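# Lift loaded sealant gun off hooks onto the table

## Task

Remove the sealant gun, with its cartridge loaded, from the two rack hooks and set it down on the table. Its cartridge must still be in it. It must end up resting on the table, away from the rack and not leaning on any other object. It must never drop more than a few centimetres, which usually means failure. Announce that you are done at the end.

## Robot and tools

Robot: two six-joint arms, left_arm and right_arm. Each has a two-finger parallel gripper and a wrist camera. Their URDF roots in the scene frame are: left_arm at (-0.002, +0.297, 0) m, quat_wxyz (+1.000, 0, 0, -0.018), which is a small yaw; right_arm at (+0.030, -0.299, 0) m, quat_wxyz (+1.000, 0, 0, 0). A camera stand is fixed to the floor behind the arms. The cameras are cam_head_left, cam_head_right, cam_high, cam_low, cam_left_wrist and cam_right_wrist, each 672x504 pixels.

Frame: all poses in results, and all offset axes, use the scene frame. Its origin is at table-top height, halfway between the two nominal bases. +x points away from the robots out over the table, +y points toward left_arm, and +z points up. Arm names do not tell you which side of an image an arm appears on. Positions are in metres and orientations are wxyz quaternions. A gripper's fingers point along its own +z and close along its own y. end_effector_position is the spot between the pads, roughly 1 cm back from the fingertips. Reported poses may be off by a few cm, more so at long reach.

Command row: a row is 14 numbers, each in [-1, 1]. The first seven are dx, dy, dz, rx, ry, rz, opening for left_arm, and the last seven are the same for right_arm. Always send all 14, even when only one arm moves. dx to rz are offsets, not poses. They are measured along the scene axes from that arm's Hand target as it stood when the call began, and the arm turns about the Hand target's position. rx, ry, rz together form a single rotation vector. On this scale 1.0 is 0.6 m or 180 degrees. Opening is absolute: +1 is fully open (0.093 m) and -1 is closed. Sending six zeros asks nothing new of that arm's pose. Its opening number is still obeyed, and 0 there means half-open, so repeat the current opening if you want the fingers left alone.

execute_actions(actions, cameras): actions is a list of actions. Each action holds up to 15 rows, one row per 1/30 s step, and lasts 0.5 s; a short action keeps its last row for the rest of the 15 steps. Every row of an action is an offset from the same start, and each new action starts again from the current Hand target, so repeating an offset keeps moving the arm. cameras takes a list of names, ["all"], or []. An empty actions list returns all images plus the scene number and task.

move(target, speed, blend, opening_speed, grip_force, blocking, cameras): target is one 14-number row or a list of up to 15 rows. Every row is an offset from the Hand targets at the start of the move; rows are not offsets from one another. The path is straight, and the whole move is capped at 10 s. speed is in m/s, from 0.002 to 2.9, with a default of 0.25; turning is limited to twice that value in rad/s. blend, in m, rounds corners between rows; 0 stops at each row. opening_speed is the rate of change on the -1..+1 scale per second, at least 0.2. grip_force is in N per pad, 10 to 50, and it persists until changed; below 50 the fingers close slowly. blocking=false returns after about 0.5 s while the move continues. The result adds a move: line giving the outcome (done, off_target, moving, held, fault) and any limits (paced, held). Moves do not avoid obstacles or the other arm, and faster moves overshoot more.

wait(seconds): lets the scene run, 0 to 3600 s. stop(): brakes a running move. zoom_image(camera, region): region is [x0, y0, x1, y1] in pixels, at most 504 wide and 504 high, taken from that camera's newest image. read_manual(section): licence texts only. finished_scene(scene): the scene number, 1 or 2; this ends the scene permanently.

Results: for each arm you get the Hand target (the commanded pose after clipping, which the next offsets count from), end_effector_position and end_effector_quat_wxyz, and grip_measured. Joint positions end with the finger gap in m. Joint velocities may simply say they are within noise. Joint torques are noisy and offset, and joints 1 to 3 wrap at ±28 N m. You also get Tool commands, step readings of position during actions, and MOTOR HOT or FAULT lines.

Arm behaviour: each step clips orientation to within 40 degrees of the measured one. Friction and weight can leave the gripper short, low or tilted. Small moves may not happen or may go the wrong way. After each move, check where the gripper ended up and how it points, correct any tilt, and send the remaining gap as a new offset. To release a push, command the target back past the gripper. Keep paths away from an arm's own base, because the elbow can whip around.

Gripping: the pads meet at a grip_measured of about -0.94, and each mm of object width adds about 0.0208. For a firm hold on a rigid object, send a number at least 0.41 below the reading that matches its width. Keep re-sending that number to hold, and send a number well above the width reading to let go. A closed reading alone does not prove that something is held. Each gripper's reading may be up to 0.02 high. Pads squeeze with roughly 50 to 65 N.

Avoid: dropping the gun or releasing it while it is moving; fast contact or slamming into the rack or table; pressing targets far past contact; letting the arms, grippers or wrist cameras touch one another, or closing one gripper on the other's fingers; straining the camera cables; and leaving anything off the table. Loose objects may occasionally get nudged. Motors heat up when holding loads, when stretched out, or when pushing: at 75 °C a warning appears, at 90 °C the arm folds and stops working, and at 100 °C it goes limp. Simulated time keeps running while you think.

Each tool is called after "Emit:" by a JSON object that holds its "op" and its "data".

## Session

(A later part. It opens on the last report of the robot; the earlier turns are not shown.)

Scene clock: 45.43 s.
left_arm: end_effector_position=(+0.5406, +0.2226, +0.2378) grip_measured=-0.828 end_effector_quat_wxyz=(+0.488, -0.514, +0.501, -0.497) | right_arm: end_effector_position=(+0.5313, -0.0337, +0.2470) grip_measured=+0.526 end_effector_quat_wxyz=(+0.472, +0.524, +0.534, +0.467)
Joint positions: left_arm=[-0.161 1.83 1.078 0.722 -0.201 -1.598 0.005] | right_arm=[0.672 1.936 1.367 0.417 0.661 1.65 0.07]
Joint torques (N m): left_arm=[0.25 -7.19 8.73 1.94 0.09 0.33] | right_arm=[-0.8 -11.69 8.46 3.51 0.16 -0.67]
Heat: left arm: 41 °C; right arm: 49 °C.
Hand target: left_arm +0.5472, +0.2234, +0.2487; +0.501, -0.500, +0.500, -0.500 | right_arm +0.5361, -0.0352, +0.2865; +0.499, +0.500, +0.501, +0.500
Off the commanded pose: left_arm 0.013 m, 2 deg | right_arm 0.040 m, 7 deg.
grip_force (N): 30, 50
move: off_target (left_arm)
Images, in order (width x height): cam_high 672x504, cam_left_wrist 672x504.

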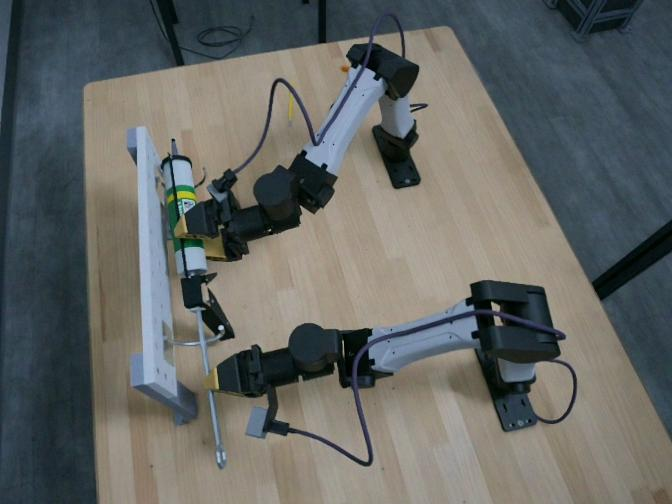

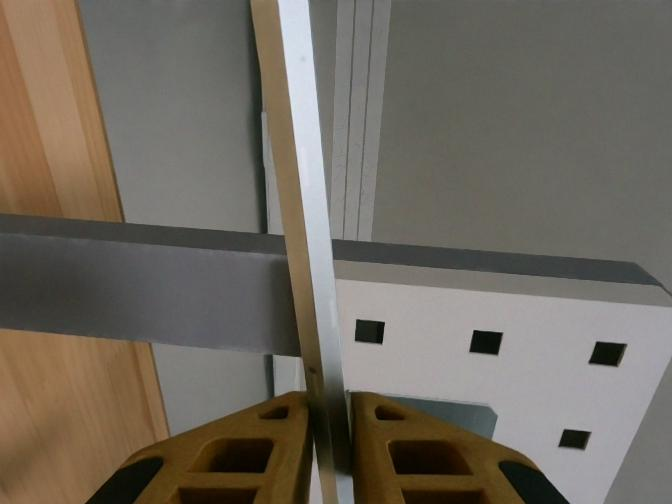

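Emit:
{"op": "move", "data": {"target": [0,0.0,0.12,0,0,0,-1,-0.01,0,0.14,0,0,0,0.1], "speed": 0.1, "cameras": ["all"]}}

Scene clock: 47.40 s.
left_arm: end_effector_position=(+0.5433, +0.2194, +0.2583) grip_measured=-0.830 end_effector_quat_wxyz=(-0.456, +0.537, -0.533, +0.469) | right_arm: end_effector_position=(+0.5302, -0.0345, +0.2735) grip_measured=+0.526 end_effector_quat_wxyz=(+0.458, +0.538, +0.558, +0.436)
Joint positions: left_arm=[-0.161 1.773 1.216 0.41 -0.185 -1.615 0.005] | right_arm=[0.672 1.905 1.518 0.129 0.66 1.687 0.07]
Joint torques (N m): left_arm=[0.08 -12 11.19 2.27 -0.16 0.47] | right_arm=[0.5 -16.75 13.89 3.3 0.4 -1.05]
Heat: left arm: 42 °C; right arm: 50 °C.
Hand target: left_arm +0.5472, +0.2233, +0.3206; -0.501, +0.500, -0.500, +0.500 | right_arm +0.5300, -0.0353, +0.3707; +0.499, +0.500, +0.501, +0.500
Off the commanded pose: left_arm 0.063 m, 8 deg | right_arm 0.097 m, 12 deg.
grip_force (N): 30, 50
move: off_target (left_arm, right_arm)

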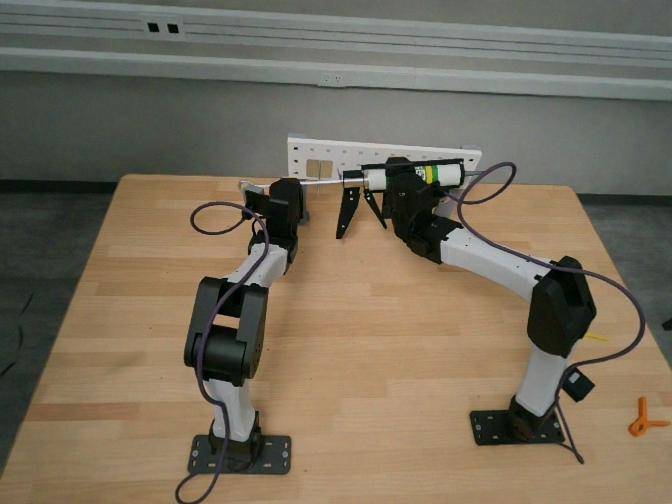

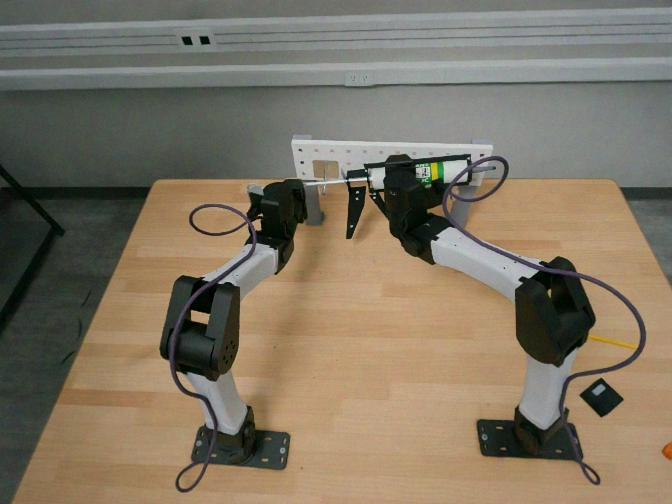

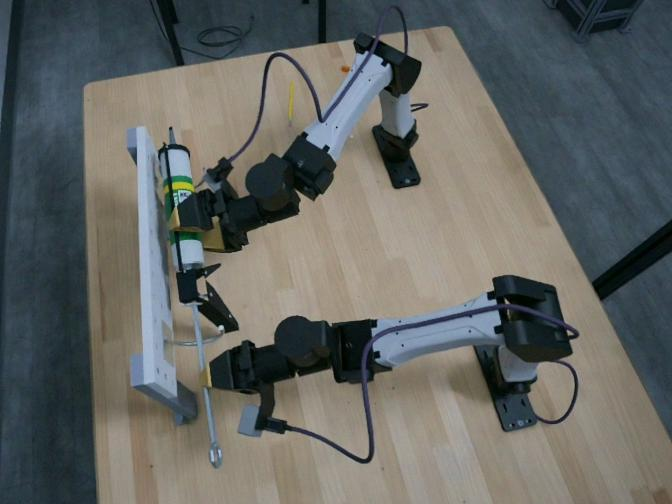

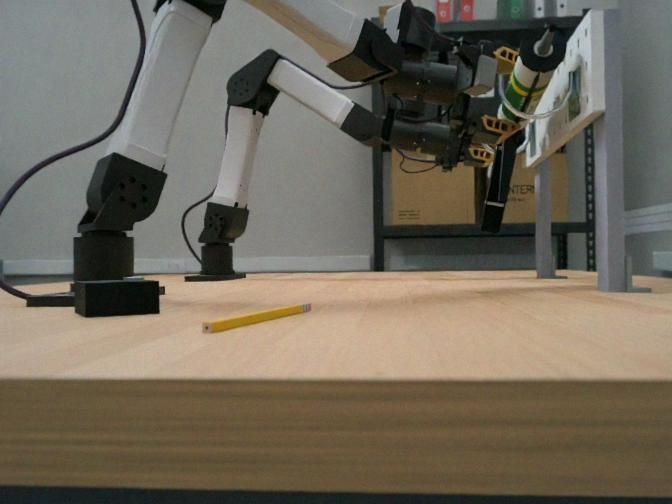

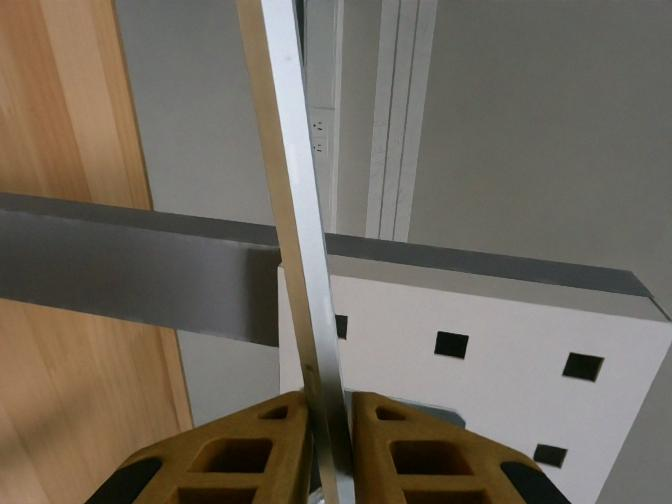

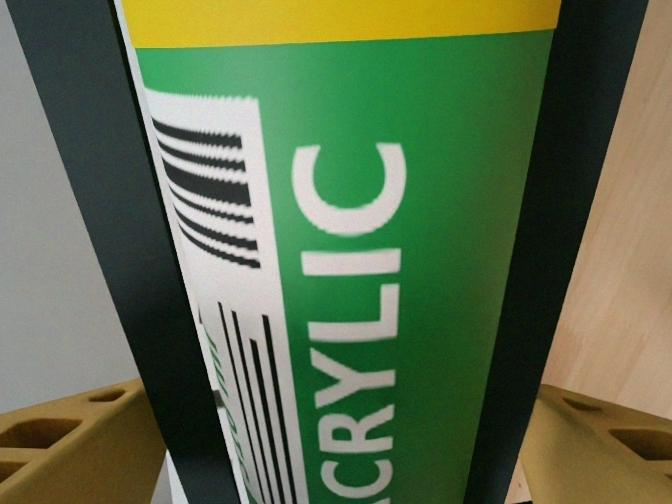

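Emit:
{"op": "move", "data": {"target": [0,0.0,0.1,0,0,0,-1,-0.01,0,0.1,0,0,0,0.1], "speed": 0.12, "cameras": ["all"]}}

Scene clock: 49.17 s.
left_arm: end_effector_position=(+0.5457, +0.2182, +0.3320) grip_measured=-0.831 end_effector_quat_wxyz=(-0.461, +0.530, -0.525, +0.480) | right_arm: end_effector_position=(+0.5264, -0.0388, +0.3479) grip_measured=+0.526 end_effector_quat_wxyz=(+0.462, +0.537, +0.552, +0.439)
Joint positions: left_arm=[-0.161 1.732 1.434 0.183 -0.18 -1.616 0.005] | right_arm=[0.672 1.879 1.766 -0.127 0.668 1.682 0.07]
Joint torques (N m): left_arm=[0.12 -9.84 11.47 2.18 -0.18 0.48] | right_arm=[1.2 -13.45 14.42 3.43 0.35 -0.87]
Heat: left arm: 42 °C; right arm: 51 °C.
Hand target: left_arm +0.5473, +0.2233, +0.3807; -0.501, +0.500, -0.500, +0.500 | right_arm +0.5241, -0.0352, +0.4306; +0.499, +0.500, +0.501, +0.500
Off the commanded pose: left_arm 0.049 m, 7 deg | right_arm 0.083 m, 11 deg.
grip_force (N): 30, 50
move: off_target (left_arm, right_arm)

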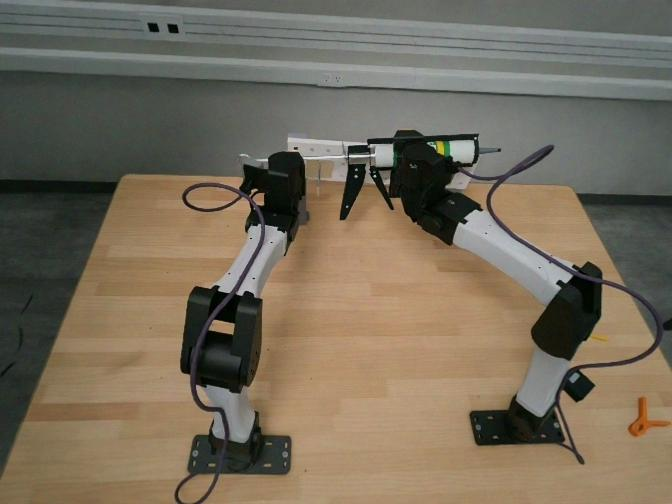

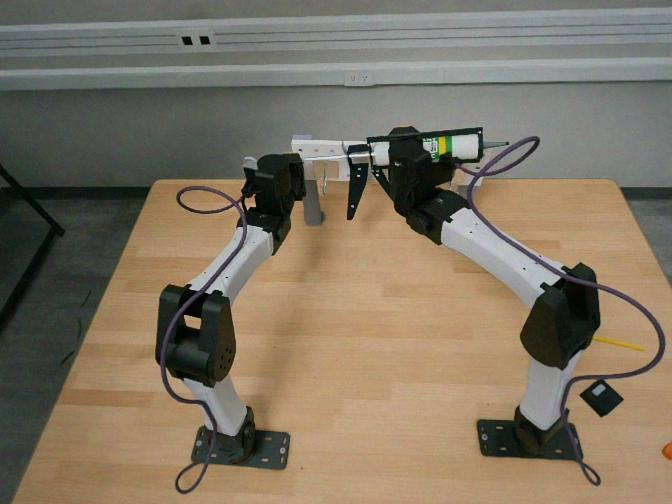

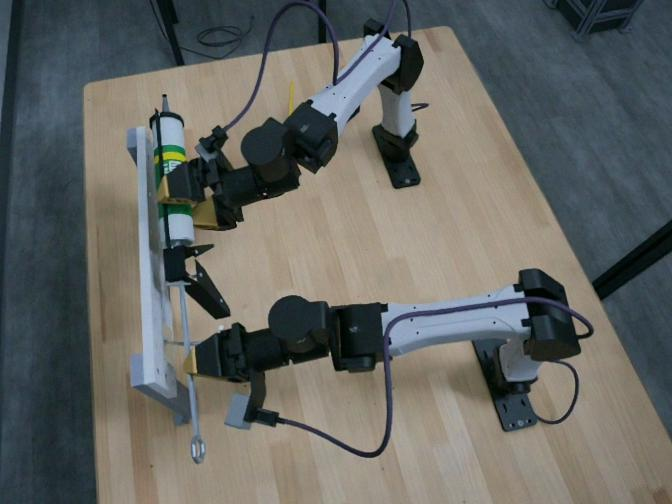

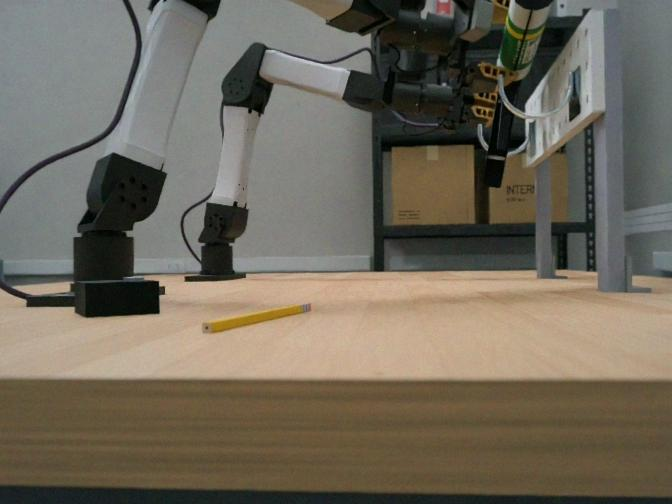

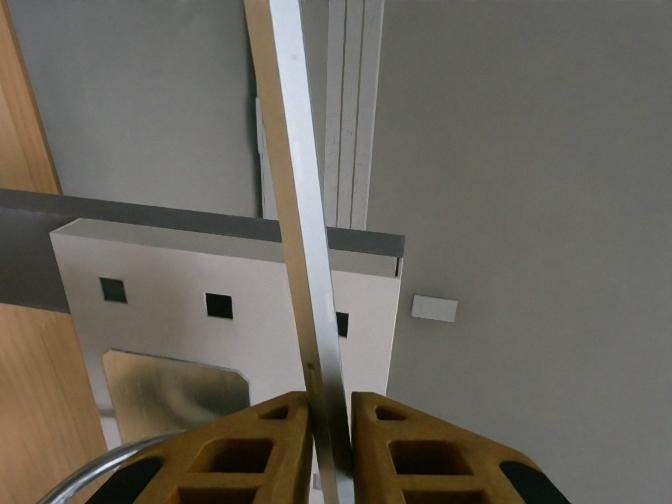

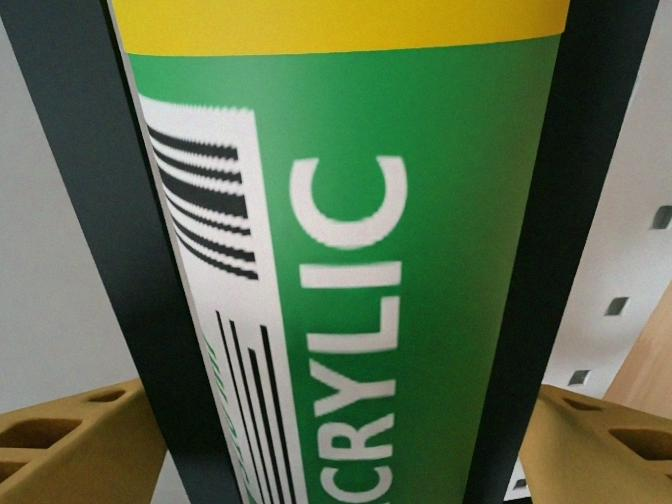

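Emit:
{"op": "move", "data": {"target": [-0.233,0.0,0.0,0,0,0,-1,-0.233,0,0.0,0,0,0,0.1], "speed": 0.12, "cameras": ["all"]}}

Scene clock: 51.57 s.
left_arm: end_effector_position=(+0.4140, +0.2235, +0.3640) grip_measured=-0.831 end_effector_quat_wxyz=(-0.477, +0.520, -0.508, +0.495) | right_arm: end_effector_position=(+0.3974, -0.0291, +0.3800) grip_measured=+0.526 end_effector_quat_wxyz=(+0.482, +0.524, +0.534, +0.456)
Joint positions: left_arm=[-0.247 1.232 1.052 0.123 -0.276 -1.616 0.005] | right_arm=[0.94 1.559 1.468 -0.115 0.948 1.7 0.07]
Joint torques (N m): left_arm=[-1.55 -6.15 6.75 2.13 -0.26 0.48] | right_arm=[1.57 -12.21 8.2 3.18 0.32 -0.96]
Heat: left arm: 42 °C; right arm: 52 °C.
Hand target: left_arm +0.4074, +0.2232, +0.3806; -0.501, +0.500, -0.500, +0.500 | right_arm +0.3842, -0.0353, +0.4306; +0.499, +0.500, +0.501, +0.500
Off the commanded pose: left_arm 0.018 m, 4 deg | right_arm 0.053 m, 7 deg.
grip_force (N): 30, 50
move: off_target (left_arm, right_arm)

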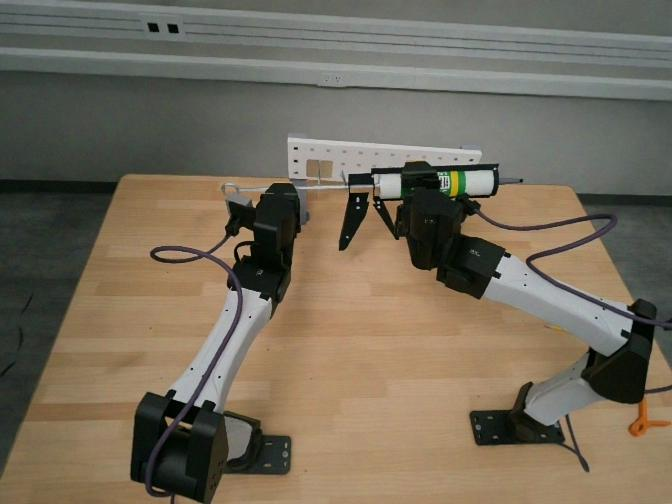

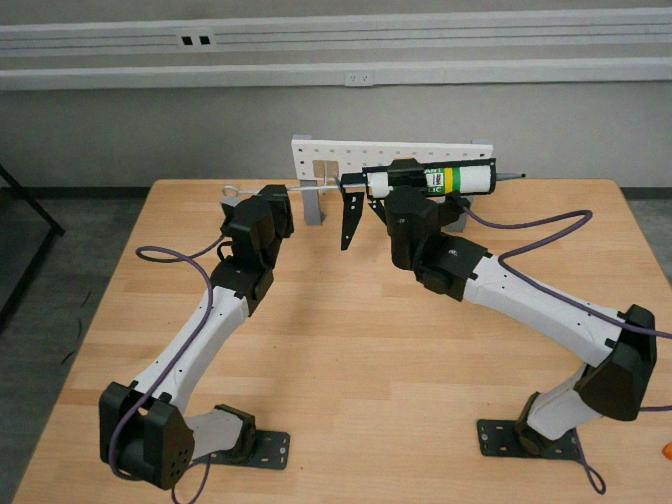

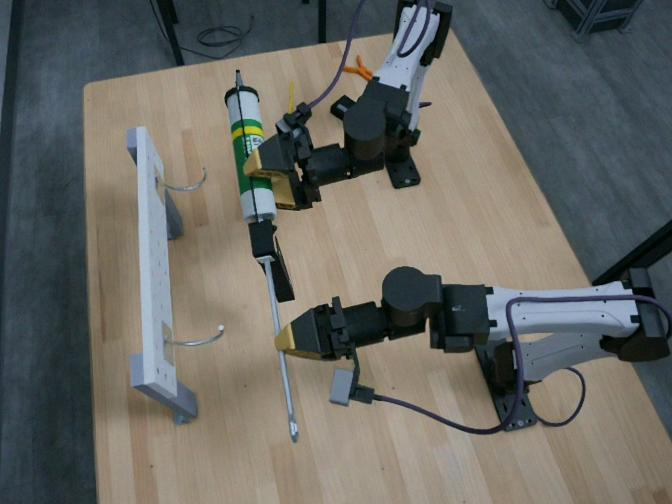

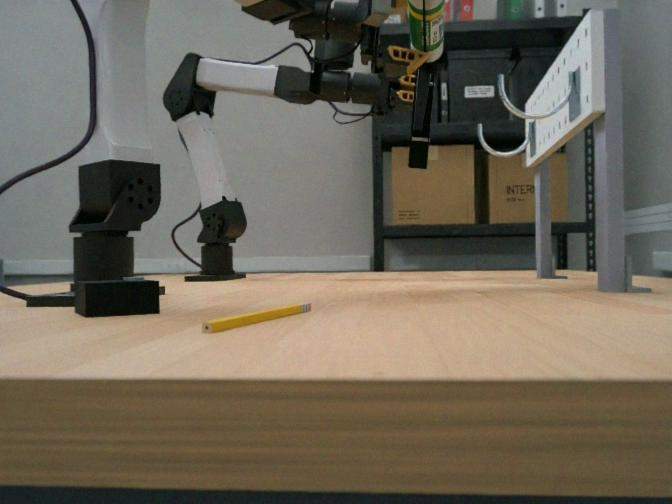

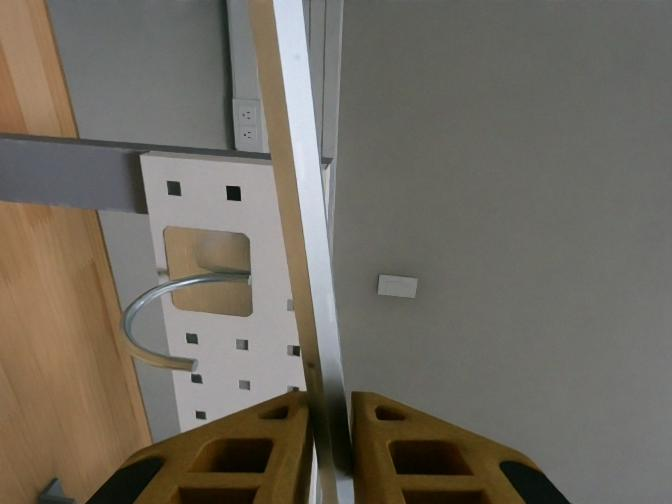

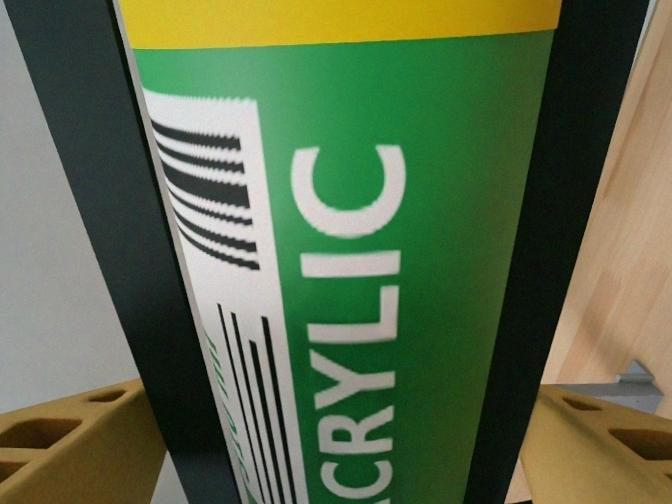

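Emit:
{"op": "move", "data": {"target": [[0,0.0,-0.09,0,0.25,0,-1,0.01,0,-0.12,0,0.25,0,0.1]], "speed": 0.12, "cameras": ["all"]}}

Scene clock: 57.73 s.
left_arm: end_effector_position=(+0.3909, +0.2199, +0.3044) grip_measured=-0.831 end_effector_quat_wxyz=(-0.234, +0.673, -0.656, +0.250) | right_arm: end_effector_position=(+0.3970, -0.0326, +0.3302) grip_measured=+0.526 end_effector_quat_wxyz=(+0.261, +0.632, +0.685, +0.251)
Joint positions: left_arm=[-0.22 1.578 1.803 -1.111 -0.15 -1.798 0.005] | right_arm=[0.809 2.024 2.5 -1.473 0.499 2.149 0.07]
Joint torques (N m): left_arm=[0.27 -4.71 9.59 1.73 -0.4 0.49] | right_arm=[1.17 -11.34 10.02 1.37 0.55 0.06]
Heat: left arm: 43 °C; right arm: 52 °C.
Hand target: left_arm +0.4074, +0.2231, +0.3266; -0.271, +0.653, -0.654, +0.271 | right_arm +0.3902, -0.0352, +0.3587; +0.270, +0.653, +0.654, +0.271
Off the commanded pose: left_arm 0.028 m, 5 deg | right_arm 0.029 m, 5 deg.
joint sent to its limit (right arm) — joint 6 (wrist roll), upper limit. The joint targets are off in orientation, not in position.
grip_force (N): 30, 50
move: off_target (left_arm, right_arm)

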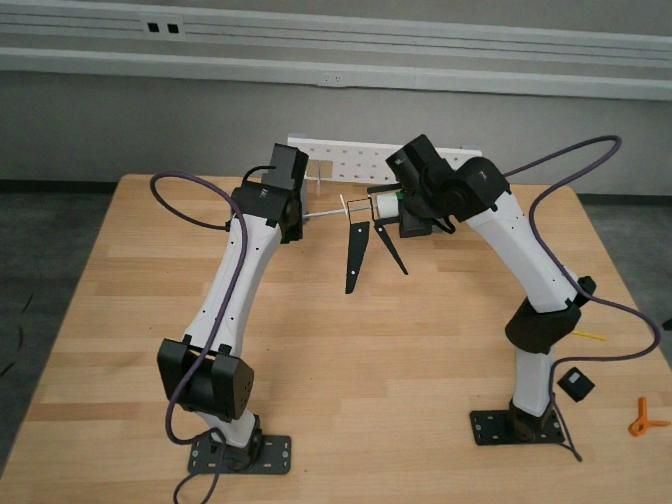

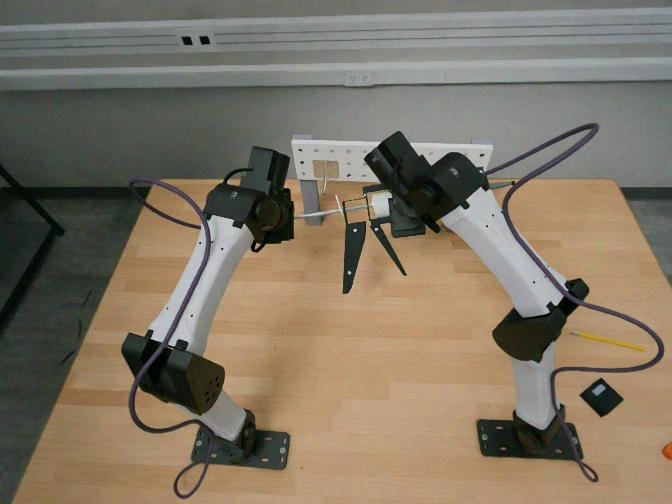

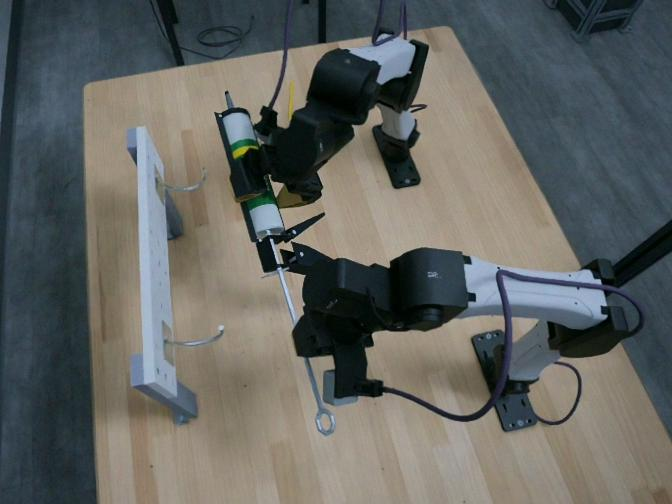

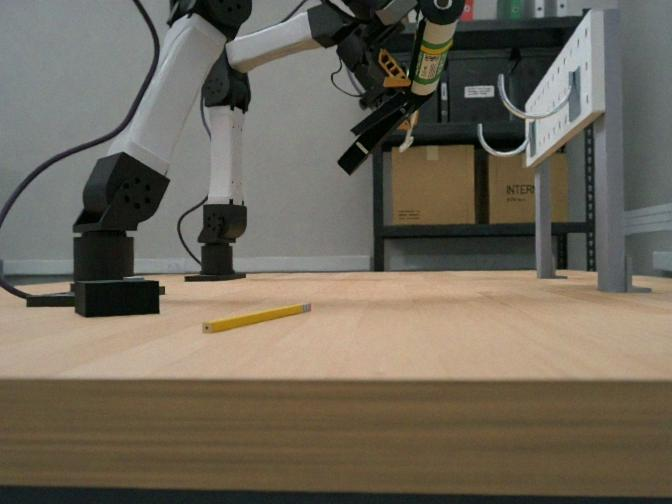

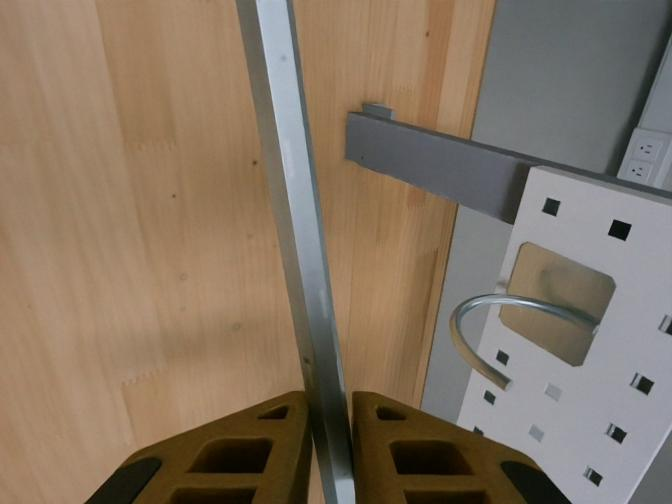

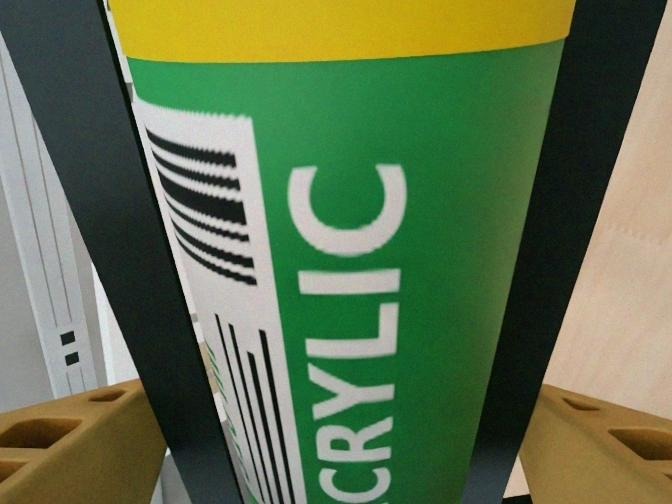

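Emit:
{"op": "move", "data": {"target": [[-0.037,-0.009,-0.136,-0.025,0.2493,0.0604,-1,0.05,0,-0.181,-0.025,0.2493,0.0604,0.1]], "speed": 0.12, "cameras": ["all"]}}

Scene clock: 62.53 s.
left_arm: end_effector_position=(+0.3773, +0.2138, +0.2462) grip_measured=-0.842 end_effector_quat_wxyz=(-0.055, +0.765, -0.633, +0.105) | right_arm: end_effector_position=(+0.4168, -0.0370, +0.2298) grip_measured=+0.526 end_effector_quat_wxyz=(+0.039, +0.652, +0.742, +0.149)
Joint positions: left_arm=[-0.18 1.914 2.167 -1.586 -0.002 -1.973 0.005] | right_arm=[0.598 2.238 2.585 -1.608 0.002 2.039 0.07]
Joint torques (N m): left_arm=[1.1 -7.27 4.83 0.86 0 0.04] | right_arm=[-0.54 -13.42 6.11 1.38 -0.11 -0.62]
Heat: left arm: 43 °C; right arm: 52 °C.
Hand target: left_arm +0.3853, +0.2178, +0.2450; +0.000, +0.774, -0.633, +0.000 | right_arm +0.4203, -0.0353, +0.2500; -0.001, +0.633, +0.774, +0.000
Off the commanded pose: left_arm 0.009 m, 14 deg | right_arm 0.021 m, 18 deg.
joint read past its limit (left arm) — joint 4 (wrist pitch), lower limit.
joint read past its limit (right arm) — joint 4 (wrist pitch), lower limit.
joint sent to its limit (left arm) — joint 4 (wrist pitch), lower limit. The joint targets are off in orientation, not in position.
joint sent to its limit (right arm) — joint 4 (wrist pitch), lower limit. The joint targets are off in orientation, not in position.
grip_force (N): 30, 50
move: off_target (left_arm, right_arm)

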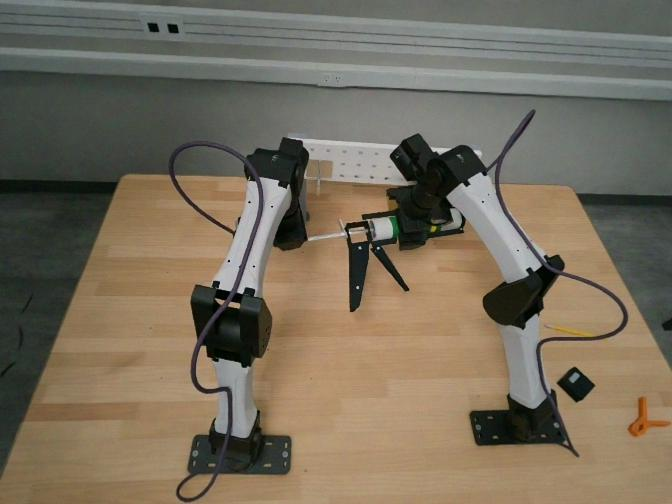

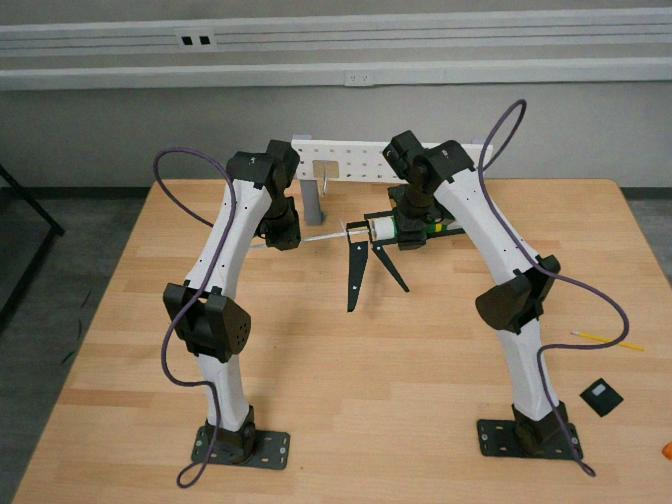

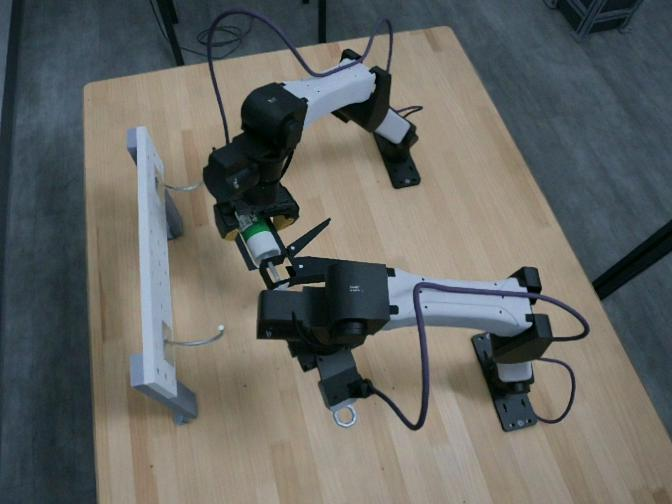

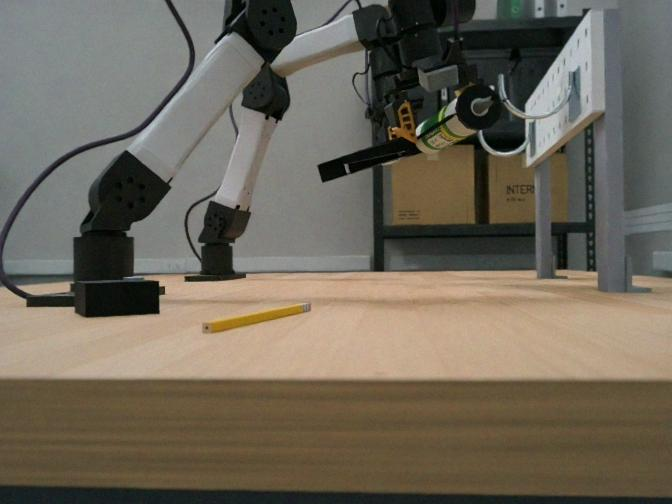

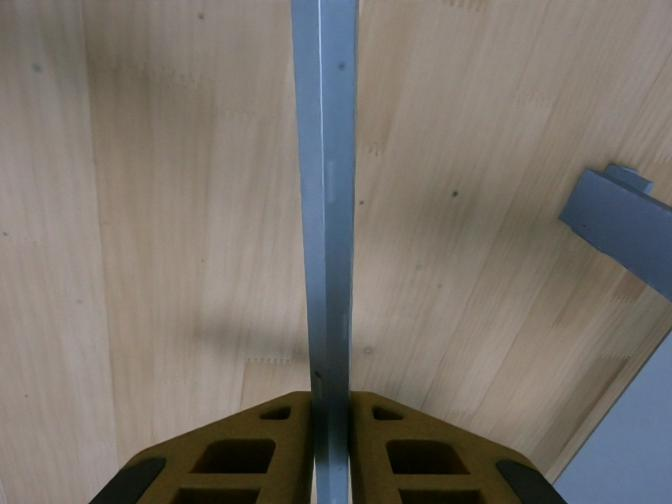

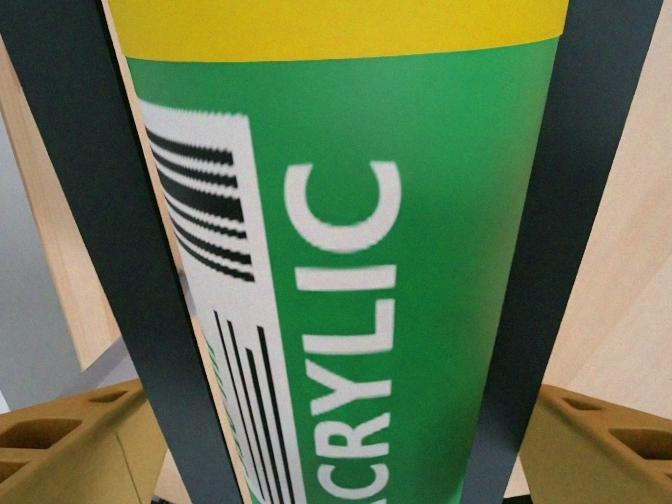

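Emit:
{"op": "move", "data": {"target": [[0,0,-0.233,0,0,0,-1,0,0,-0.217,0,0,0,0.1]], "speed": 0.12, "cameras": ["all"]}}

Scene clock: 64.97 s.
left_arm: end_effector_position=(+0.3821, +0.2140, +0.1098) grip_measured=-0.843 end_effector_quat_wxyz=(+0.004, +0.775, -0.631, +0.002) | right_arm: end_effector_position=(+0.4217, -0.0336, +0.1012) grip_measured=+0.526 end_effector_quat_wxyz=(+0.000, +0.657, +0.754, +0.010)
Joint positions: left_arm=[-0.172 2.046 1.821 -1.347 0.01 -1.983 0.005] | right_arm=[0.595 2.455 2.465 -1.562 -0.006 2.028 0.07]
Joint velocities: left_arm=[-0.012 -0.007 -0.007 -0.037 -0.154 -0.022 -0.001] | right_arm=[within noise]
Joint torques (N m): left_arm=[0.34 -8.29 5.05 0.31 -0.13 0.11] | right_arm=[-0.16 -15.53 6.48 0.15 0.11 -0.56]
Heat: left arm: 43 °C; right arm: 53 °C.
Hand target: left_arm +0.3853, +0.2178, +0.1052; +0.000, +0.774, -0.633, +0.000 | right_arm +0.4202, -0.0352, +0.1198; -0.001, +0.633, +0.774, +0.000
Off the commanded pose: left_arm 0.007 m, 1 deg | right_arm 0.019 m, 4 deg.
joint sent to its limit (right arm) — joint 4 (wrist pitch), lower limit. The joint targets are off in orientation, not in position.
grip_force (N): 30, 50
move: off_target (right_arm)

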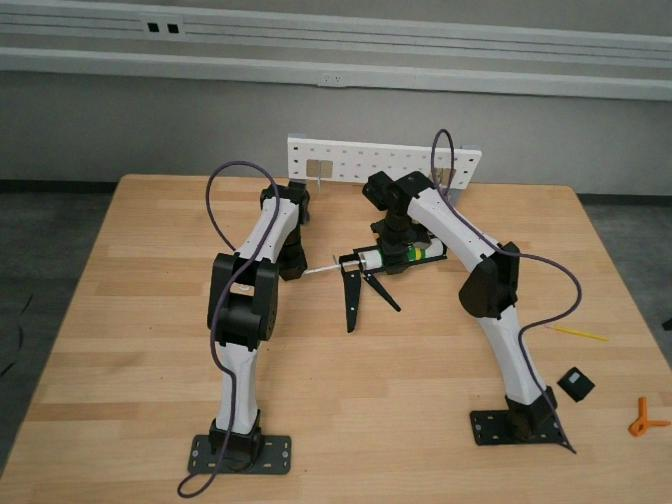

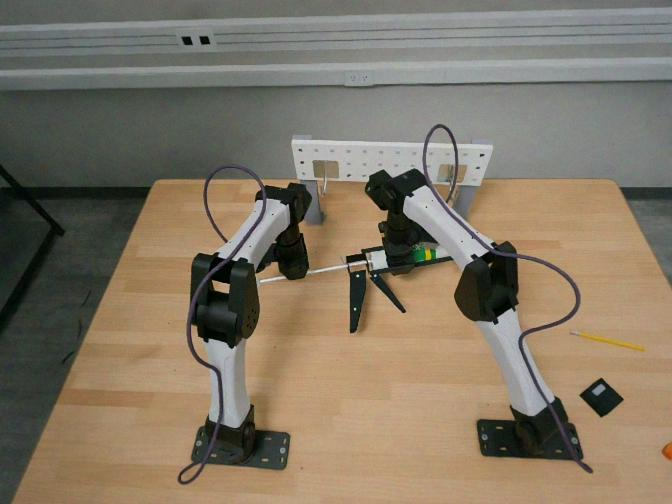

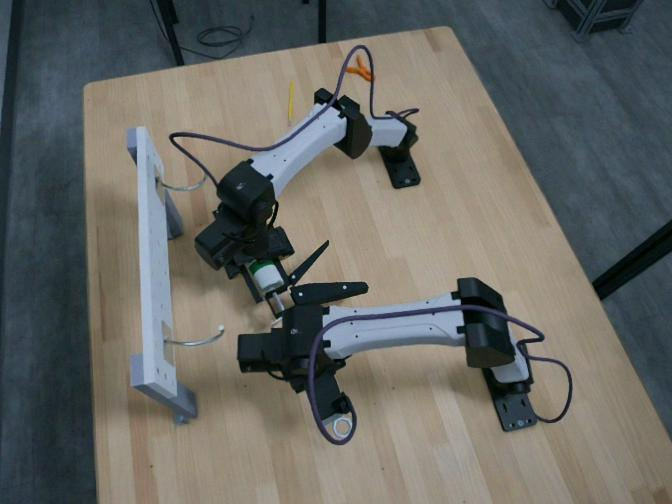

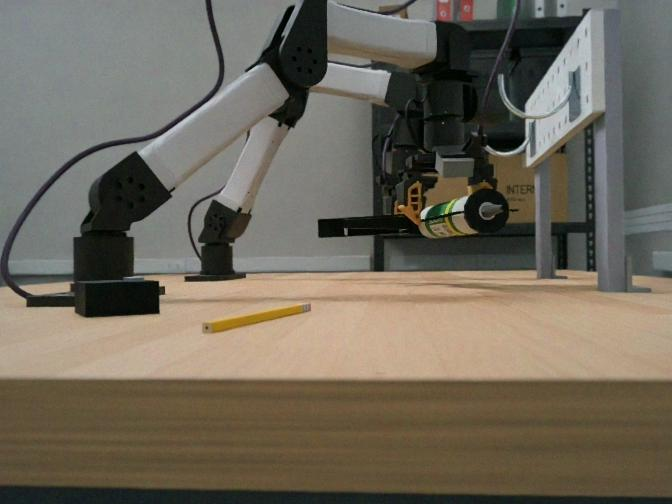

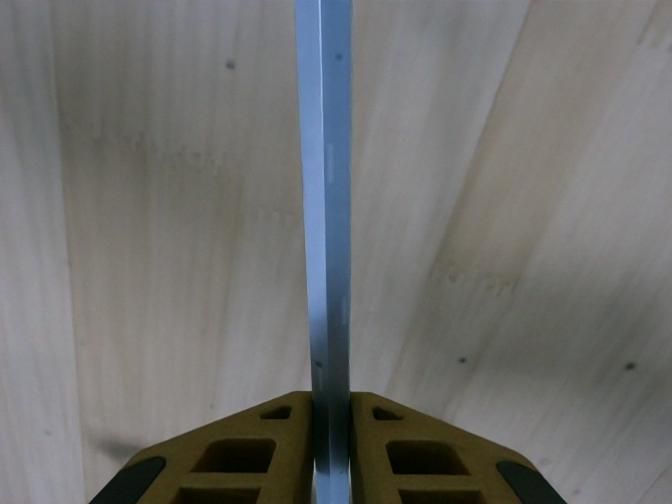

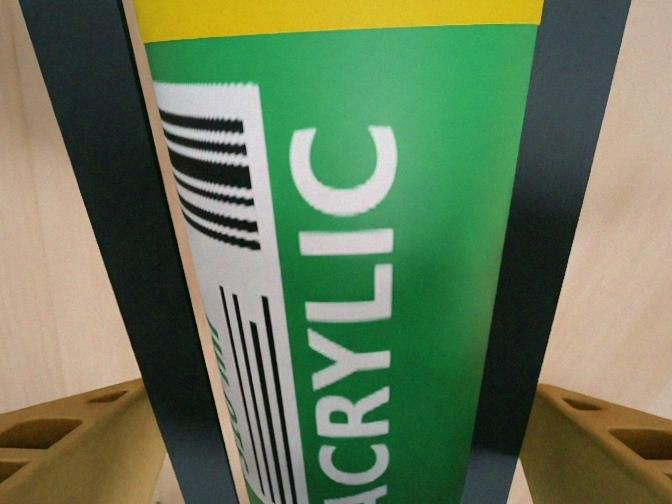

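Emit:
{"op": "move", "data": {"target": [[0,0,-0.1,0,0,0,-1,0,0,-0.092,0,0,0,0.1]], "speed": 0.1, "cameras": ["cam_low","cam_left_wrist","cam_right_wrist"]}}

Scene clock: 66.67 s.
left_arm: end_effector_position=(+0.3818, +0.2138, +0.0494) grip_measured=-0.845 end_effector_quat_wxyz=(+0.007, +0.777, -0.630, +0.000) | right_arm: end_effector_position=(+0.4214, -0.0321, +0.0439) grip_measured=+0.526 end_effector_quat_wxyz=(-0.009, +0.654, +0.756, -0.008)
Joint positions: left_arm=[-0.171 2.075 1.623 -1.126 0.013 -1.986 0.005] | right_arm=[0.595 2.469 2.262 -1.384 -0.014 2.021 0.07]
Joint torques (N m): left_arm=[0.27 -8.57 4.93 0.34 -0.17 0.13] | right_arm=[-0.03 -16.24 6.31 0 0.14 -0.49]
Heat: left arm: 43 °C; right arm: 54 °C.
Hand target: left_arm +0.3853, +0.2179, +0.0452; +0.000, +0.774, -0.633, +0.000 | right_arm +0.4201, -0.0352, +0.0646; -0.001, +0.633, +0.774, +0.000
Off the commanded pose: left_arm 0.007 m, 1 deg | right_arm 0.021 m, 3 deg.
grip_force (N): 30, 50
move: off_target (right_arm)

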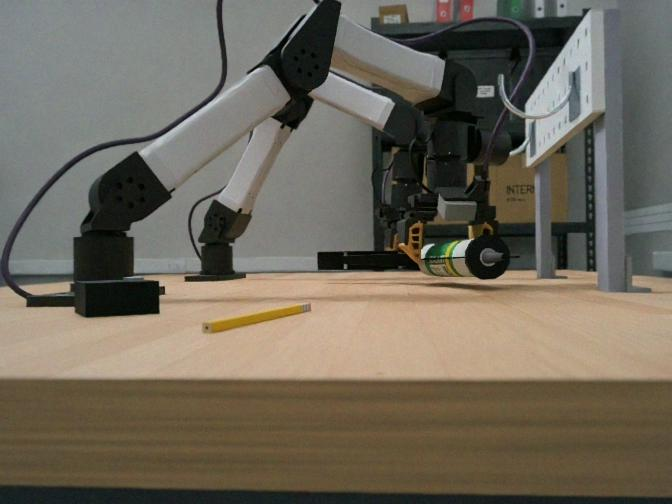

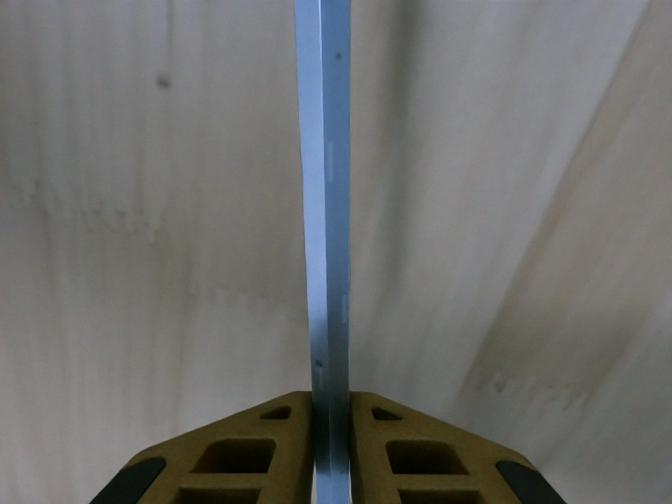

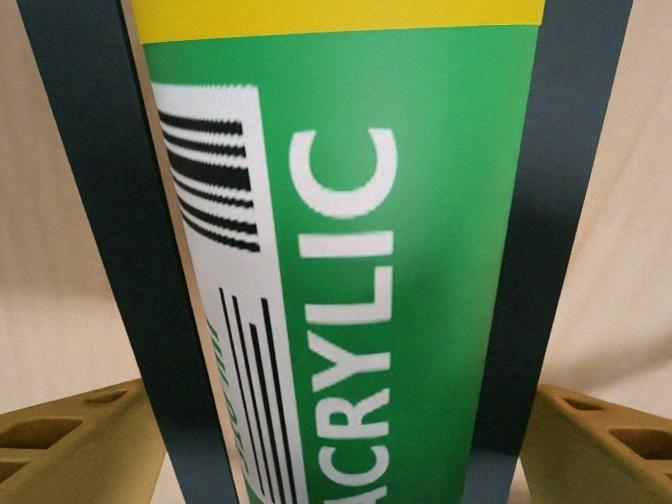

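Emit:
{"op": "move", "data": {"target": [[0,0,-0.02,0,0,0,-1,0,0,-0.02,0,0,0,0.1]], "speed": 0.05, "cameras": ["cam_low"]}}

Emit:
{"op": "zoom_image", "data": {"camera": "cam_low", "region": [300, 180, 560, 320]}}

Scene clock: 67.57 s.
left_arm: end_effector_position=(+0.3813, +0.2139, +0.0372) grip_measured=-0.845 end_effector_quat_wxyz=(+0.008, +0.777, -0.630, -0.002) | right_arm: end_effector_position=(+0.4203, -0.0328, +0.0318) grip_measured=+0.525 end_effector_quat_wxyz=(-0.010, +0.654, +0.756, -0.011)
Joint positions: left_arm=[-0.171 2.087 1.592 -1.086 0.013 -1.986 0.005] | right_arm=[0.595 2.469 2.213 -1.341 -0.014 2.021 0.07]
Joint torques (N m): left_arm=[0.27 -8.64 4.77 0.39 -0.17 0.13] | right_arm=[-0.01 -16.5 5.98 0.07 0.18 -0.5]
Heat: left arm: 43 °C; right arm: 55 °C.
Hand target: left_arm +0.3852, +0.2179, +0.0332; +0.000, +0.774, -0.633, +0.000 | right_arm +0.4202, -0.0352, +0.0526; -0.001, +0.633, +0.774, +0.000
Off the commanded pose: left_arm 0.007 m, 1 deg | right_arm 0.021 m, 4 deg.
grip_force (N): 30, 50
move: off_target (right_arm)

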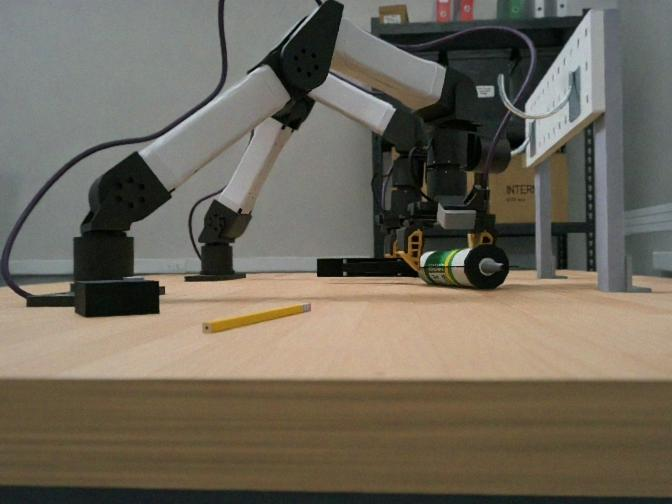

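Scaled by 1.938.

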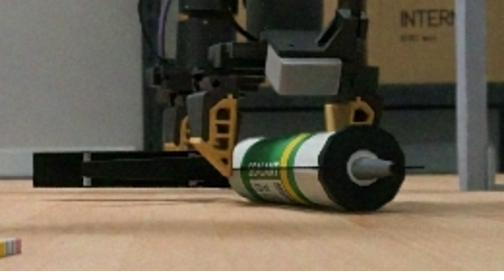

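Emit:
{"op": "move", "data": {"target": [[0,0,-0.012,0,0,0,-1,0,0,-0.012,0,0,0,0.1]], "speed": 0.04, "cameras": ["cam_low"]}}

Emit:
{"op": "zoom_image", "data": {"camera": "cam_low", "region": [300, 180, 560, 320]}}

Scene clock: 68.27 s.
left_arm: end_effector_position=(+0.3812, +0.2139, +0.0338) grip_measured=-0.845 end_effector_quat_wxyz=(+0.007, +0.777, -0.630, +0.000) | right_arm: end_effector_position=(+0.4201, -0.0330, +0.0287) grip_measured=+0.525 end_effector_quat_wxyz=(-0.010, +0.654, +0.756, -0.011)
Joint positions: left_arm=[-0.171 2.087 1.578 -1.069 0.013 -1.986 0.005] | right_arm=[0.595 2.469 2.201 -1.33 -0.014 2.021 0.07]
Joint torques (N m): left_arm=[0.27 -7.98 4.4 0.44 -0.16 0.14] | right_arm=[0.05 -16.31 4.72 0.17 0.15 -0.47]
Heat: left arm: 43 °C; right arm: 55 °C.
Hand target: left_arm +0.3852, +0.2179, +0.0260; +0.000, +0.774, -0.633, +0.000 | right_arm +0.4202, -0.0352, +0.0454; -0.001, +0.633, +0.774, +0.000
Off the commanded pose: left_arm 0.010 m, 1 deg | right_arm 0.017 m, 4 deg.
grip_force (N): 30, 50
move: off_target (right_arm)

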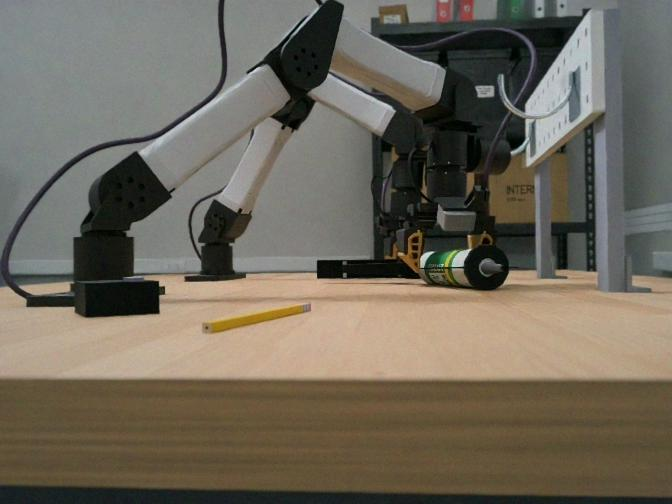

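Scaled by 1.938.

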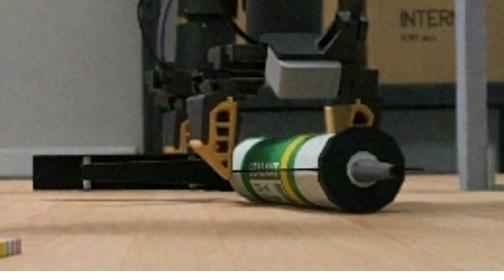

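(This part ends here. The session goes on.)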